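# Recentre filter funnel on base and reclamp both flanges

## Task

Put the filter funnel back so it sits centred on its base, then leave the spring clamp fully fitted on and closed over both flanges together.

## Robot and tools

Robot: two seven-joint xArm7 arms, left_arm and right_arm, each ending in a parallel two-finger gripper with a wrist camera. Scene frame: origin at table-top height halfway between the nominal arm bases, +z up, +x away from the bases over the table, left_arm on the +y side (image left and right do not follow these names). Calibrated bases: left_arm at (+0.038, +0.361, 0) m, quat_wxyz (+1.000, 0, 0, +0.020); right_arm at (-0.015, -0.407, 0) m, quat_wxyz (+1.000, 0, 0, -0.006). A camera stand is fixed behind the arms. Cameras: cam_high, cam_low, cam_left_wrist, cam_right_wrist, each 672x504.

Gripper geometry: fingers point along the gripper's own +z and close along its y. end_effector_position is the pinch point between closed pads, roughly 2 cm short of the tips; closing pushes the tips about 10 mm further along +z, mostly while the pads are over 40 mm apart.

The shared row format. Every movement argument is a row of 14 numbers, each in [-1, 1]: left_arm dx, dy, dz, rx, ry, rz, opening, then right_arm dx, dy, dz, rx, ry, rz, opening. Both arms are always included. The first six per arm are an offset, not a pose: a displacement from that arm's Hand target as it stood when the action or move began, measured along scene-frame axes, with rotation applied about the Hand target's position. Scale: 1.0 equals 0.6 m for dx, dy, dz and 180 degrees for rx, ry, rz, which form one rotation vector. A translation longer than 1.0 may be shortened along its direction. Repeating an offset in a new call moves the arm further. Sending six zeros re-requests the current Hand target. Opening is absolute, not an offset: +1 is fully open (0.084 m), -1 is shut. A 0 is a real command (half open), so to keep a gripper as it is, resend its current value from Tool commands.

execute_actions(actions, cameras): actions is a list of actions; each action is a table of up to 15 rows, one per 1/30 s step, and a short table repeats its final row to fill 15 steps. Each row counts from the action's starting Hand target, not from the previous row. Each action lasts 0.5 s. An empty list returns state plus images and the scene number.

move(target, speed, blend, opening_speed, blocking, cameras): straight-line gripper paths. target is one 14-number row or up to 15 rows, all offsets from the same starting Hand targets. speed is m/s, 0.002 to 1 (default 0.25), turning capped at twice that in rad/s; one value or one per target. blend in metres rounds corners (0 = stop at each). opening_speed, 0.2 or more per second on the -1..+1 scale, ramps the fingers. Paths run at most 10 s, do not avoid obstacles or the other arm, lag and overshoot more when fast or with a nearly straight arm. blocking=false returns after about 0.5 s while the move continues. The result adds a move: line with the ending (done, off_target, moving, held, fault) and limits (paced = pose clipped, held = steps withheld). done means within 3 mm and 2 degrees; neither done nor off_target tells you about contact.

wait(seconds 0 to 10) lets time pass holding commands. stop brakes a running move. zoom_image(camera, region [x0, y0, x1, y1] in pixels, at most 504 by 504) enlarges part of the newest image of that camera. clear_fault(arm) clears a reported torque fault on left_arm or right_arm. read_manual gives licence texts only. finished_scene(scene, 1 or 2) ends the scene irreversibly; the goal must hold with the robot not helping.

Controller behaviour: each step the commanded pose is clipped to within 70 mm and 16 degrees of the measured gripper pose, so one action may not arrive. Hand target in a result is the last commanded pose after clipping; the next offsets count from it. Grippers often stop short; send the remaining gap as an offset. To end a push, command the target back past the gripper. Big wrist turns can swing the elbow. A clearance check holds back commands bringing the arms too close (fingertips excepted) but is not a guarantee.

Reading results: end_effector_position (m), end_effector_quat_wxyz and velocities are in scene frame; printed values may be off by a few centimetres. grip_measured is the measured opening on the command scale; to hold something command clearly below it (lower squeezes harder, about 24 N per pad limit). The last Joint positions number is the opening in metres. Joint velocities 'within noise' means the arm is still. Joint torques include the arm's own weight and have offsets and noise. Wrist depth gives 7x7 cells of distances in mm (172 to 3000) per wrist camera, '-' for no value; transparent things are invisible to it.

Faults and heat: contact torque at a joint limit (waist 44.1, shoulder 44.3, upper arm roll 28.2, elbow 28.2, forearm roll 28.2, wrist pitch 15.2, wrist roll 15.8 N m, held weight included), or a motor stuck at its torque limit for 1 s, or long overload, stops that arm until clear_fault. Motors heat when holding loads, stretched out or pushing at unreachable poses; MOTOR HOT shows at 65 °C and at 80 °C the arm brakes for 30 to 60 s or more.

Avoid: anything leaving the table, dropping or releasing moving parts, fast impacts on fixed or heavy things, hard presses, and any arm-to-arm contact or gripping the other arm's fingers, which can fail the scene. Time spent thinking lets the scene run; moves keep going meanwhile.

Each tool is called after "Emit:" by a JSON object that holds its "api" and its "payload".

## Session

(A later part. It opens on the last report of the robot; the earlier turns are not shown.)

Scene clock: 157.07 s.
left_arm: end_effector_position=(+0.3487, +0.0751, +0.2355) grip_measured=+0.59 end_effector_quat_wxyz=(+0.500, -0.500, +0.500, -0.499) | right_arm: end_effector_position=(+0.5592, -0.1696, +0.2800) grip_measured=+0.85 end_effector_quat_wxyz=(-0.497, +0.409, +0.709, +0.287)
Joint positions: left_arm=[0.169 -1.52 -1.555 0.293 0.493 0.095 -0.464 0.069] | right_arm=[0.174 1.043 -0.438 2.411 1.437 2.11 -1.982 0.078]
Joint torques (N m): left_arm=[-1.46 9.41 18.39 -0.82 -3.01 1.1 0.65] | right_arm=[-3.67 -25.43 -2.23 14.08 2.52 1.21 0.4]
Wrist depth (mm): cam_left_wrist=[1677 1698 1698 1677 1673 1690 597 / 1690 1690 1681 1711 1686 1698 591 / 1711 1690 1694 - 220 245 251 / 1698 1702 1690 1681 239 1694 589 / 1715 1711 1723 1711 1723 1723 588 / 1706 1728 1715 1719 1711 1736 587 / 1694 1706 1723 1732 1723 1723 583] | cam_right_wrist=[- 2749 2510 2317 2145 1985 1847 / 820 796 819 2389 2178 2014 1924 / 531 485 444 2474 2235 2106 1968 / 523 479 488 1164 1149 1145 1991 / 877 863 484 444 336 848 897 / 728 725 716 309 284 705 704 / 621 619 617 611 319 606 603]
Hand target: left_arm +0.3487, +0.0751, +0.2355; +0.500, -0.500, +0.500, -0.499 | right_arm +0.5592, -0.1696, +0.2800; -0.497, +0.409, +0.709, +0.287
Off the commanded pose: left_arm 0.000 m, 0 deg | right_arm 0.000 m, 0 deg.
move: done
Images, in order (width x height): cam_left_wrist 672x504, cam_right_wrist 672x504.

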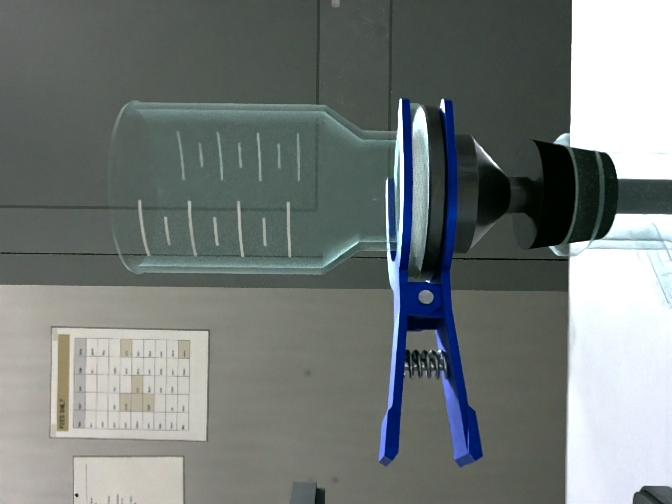

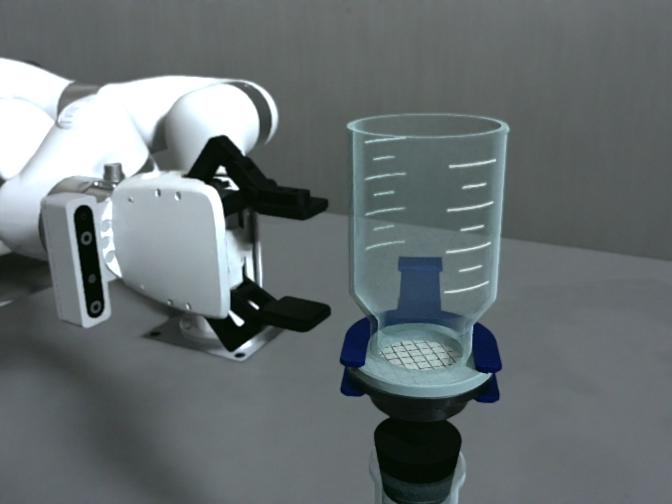

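Emit:
{"api": "zoom_image", "payload": {"camera": "cam_left_wrist", "region": [390, 90, 470, 150]}}

Emit:
{"api": "zoom_image", "payload": {"camera": "cam_left_wrist", "region": [390, 230, 470, 290]}}

Emit:
{"api": "zoom_image", "payload": {"camera": "cam_left_wrist", "region": [300, 90, 500, 290]}}

Scaled by 6.300.

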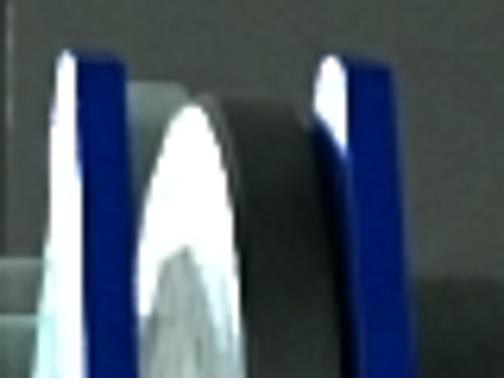

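Scaled by 6.300.

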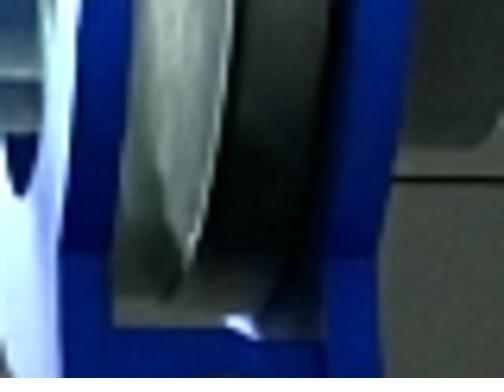

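Scaled by 2.520.

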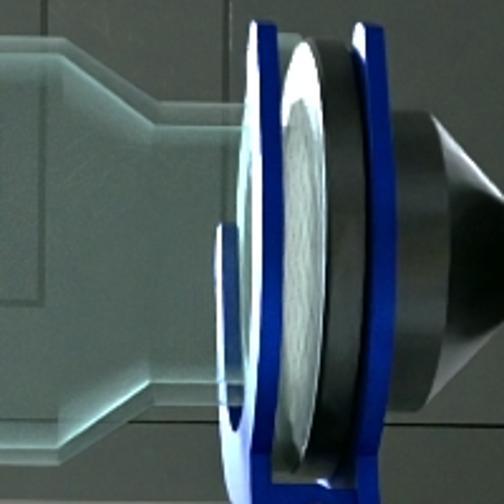

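Emit:
{"api": "finished_scene", "payload": {"scene": 2}}

The scene is finished: the task was done.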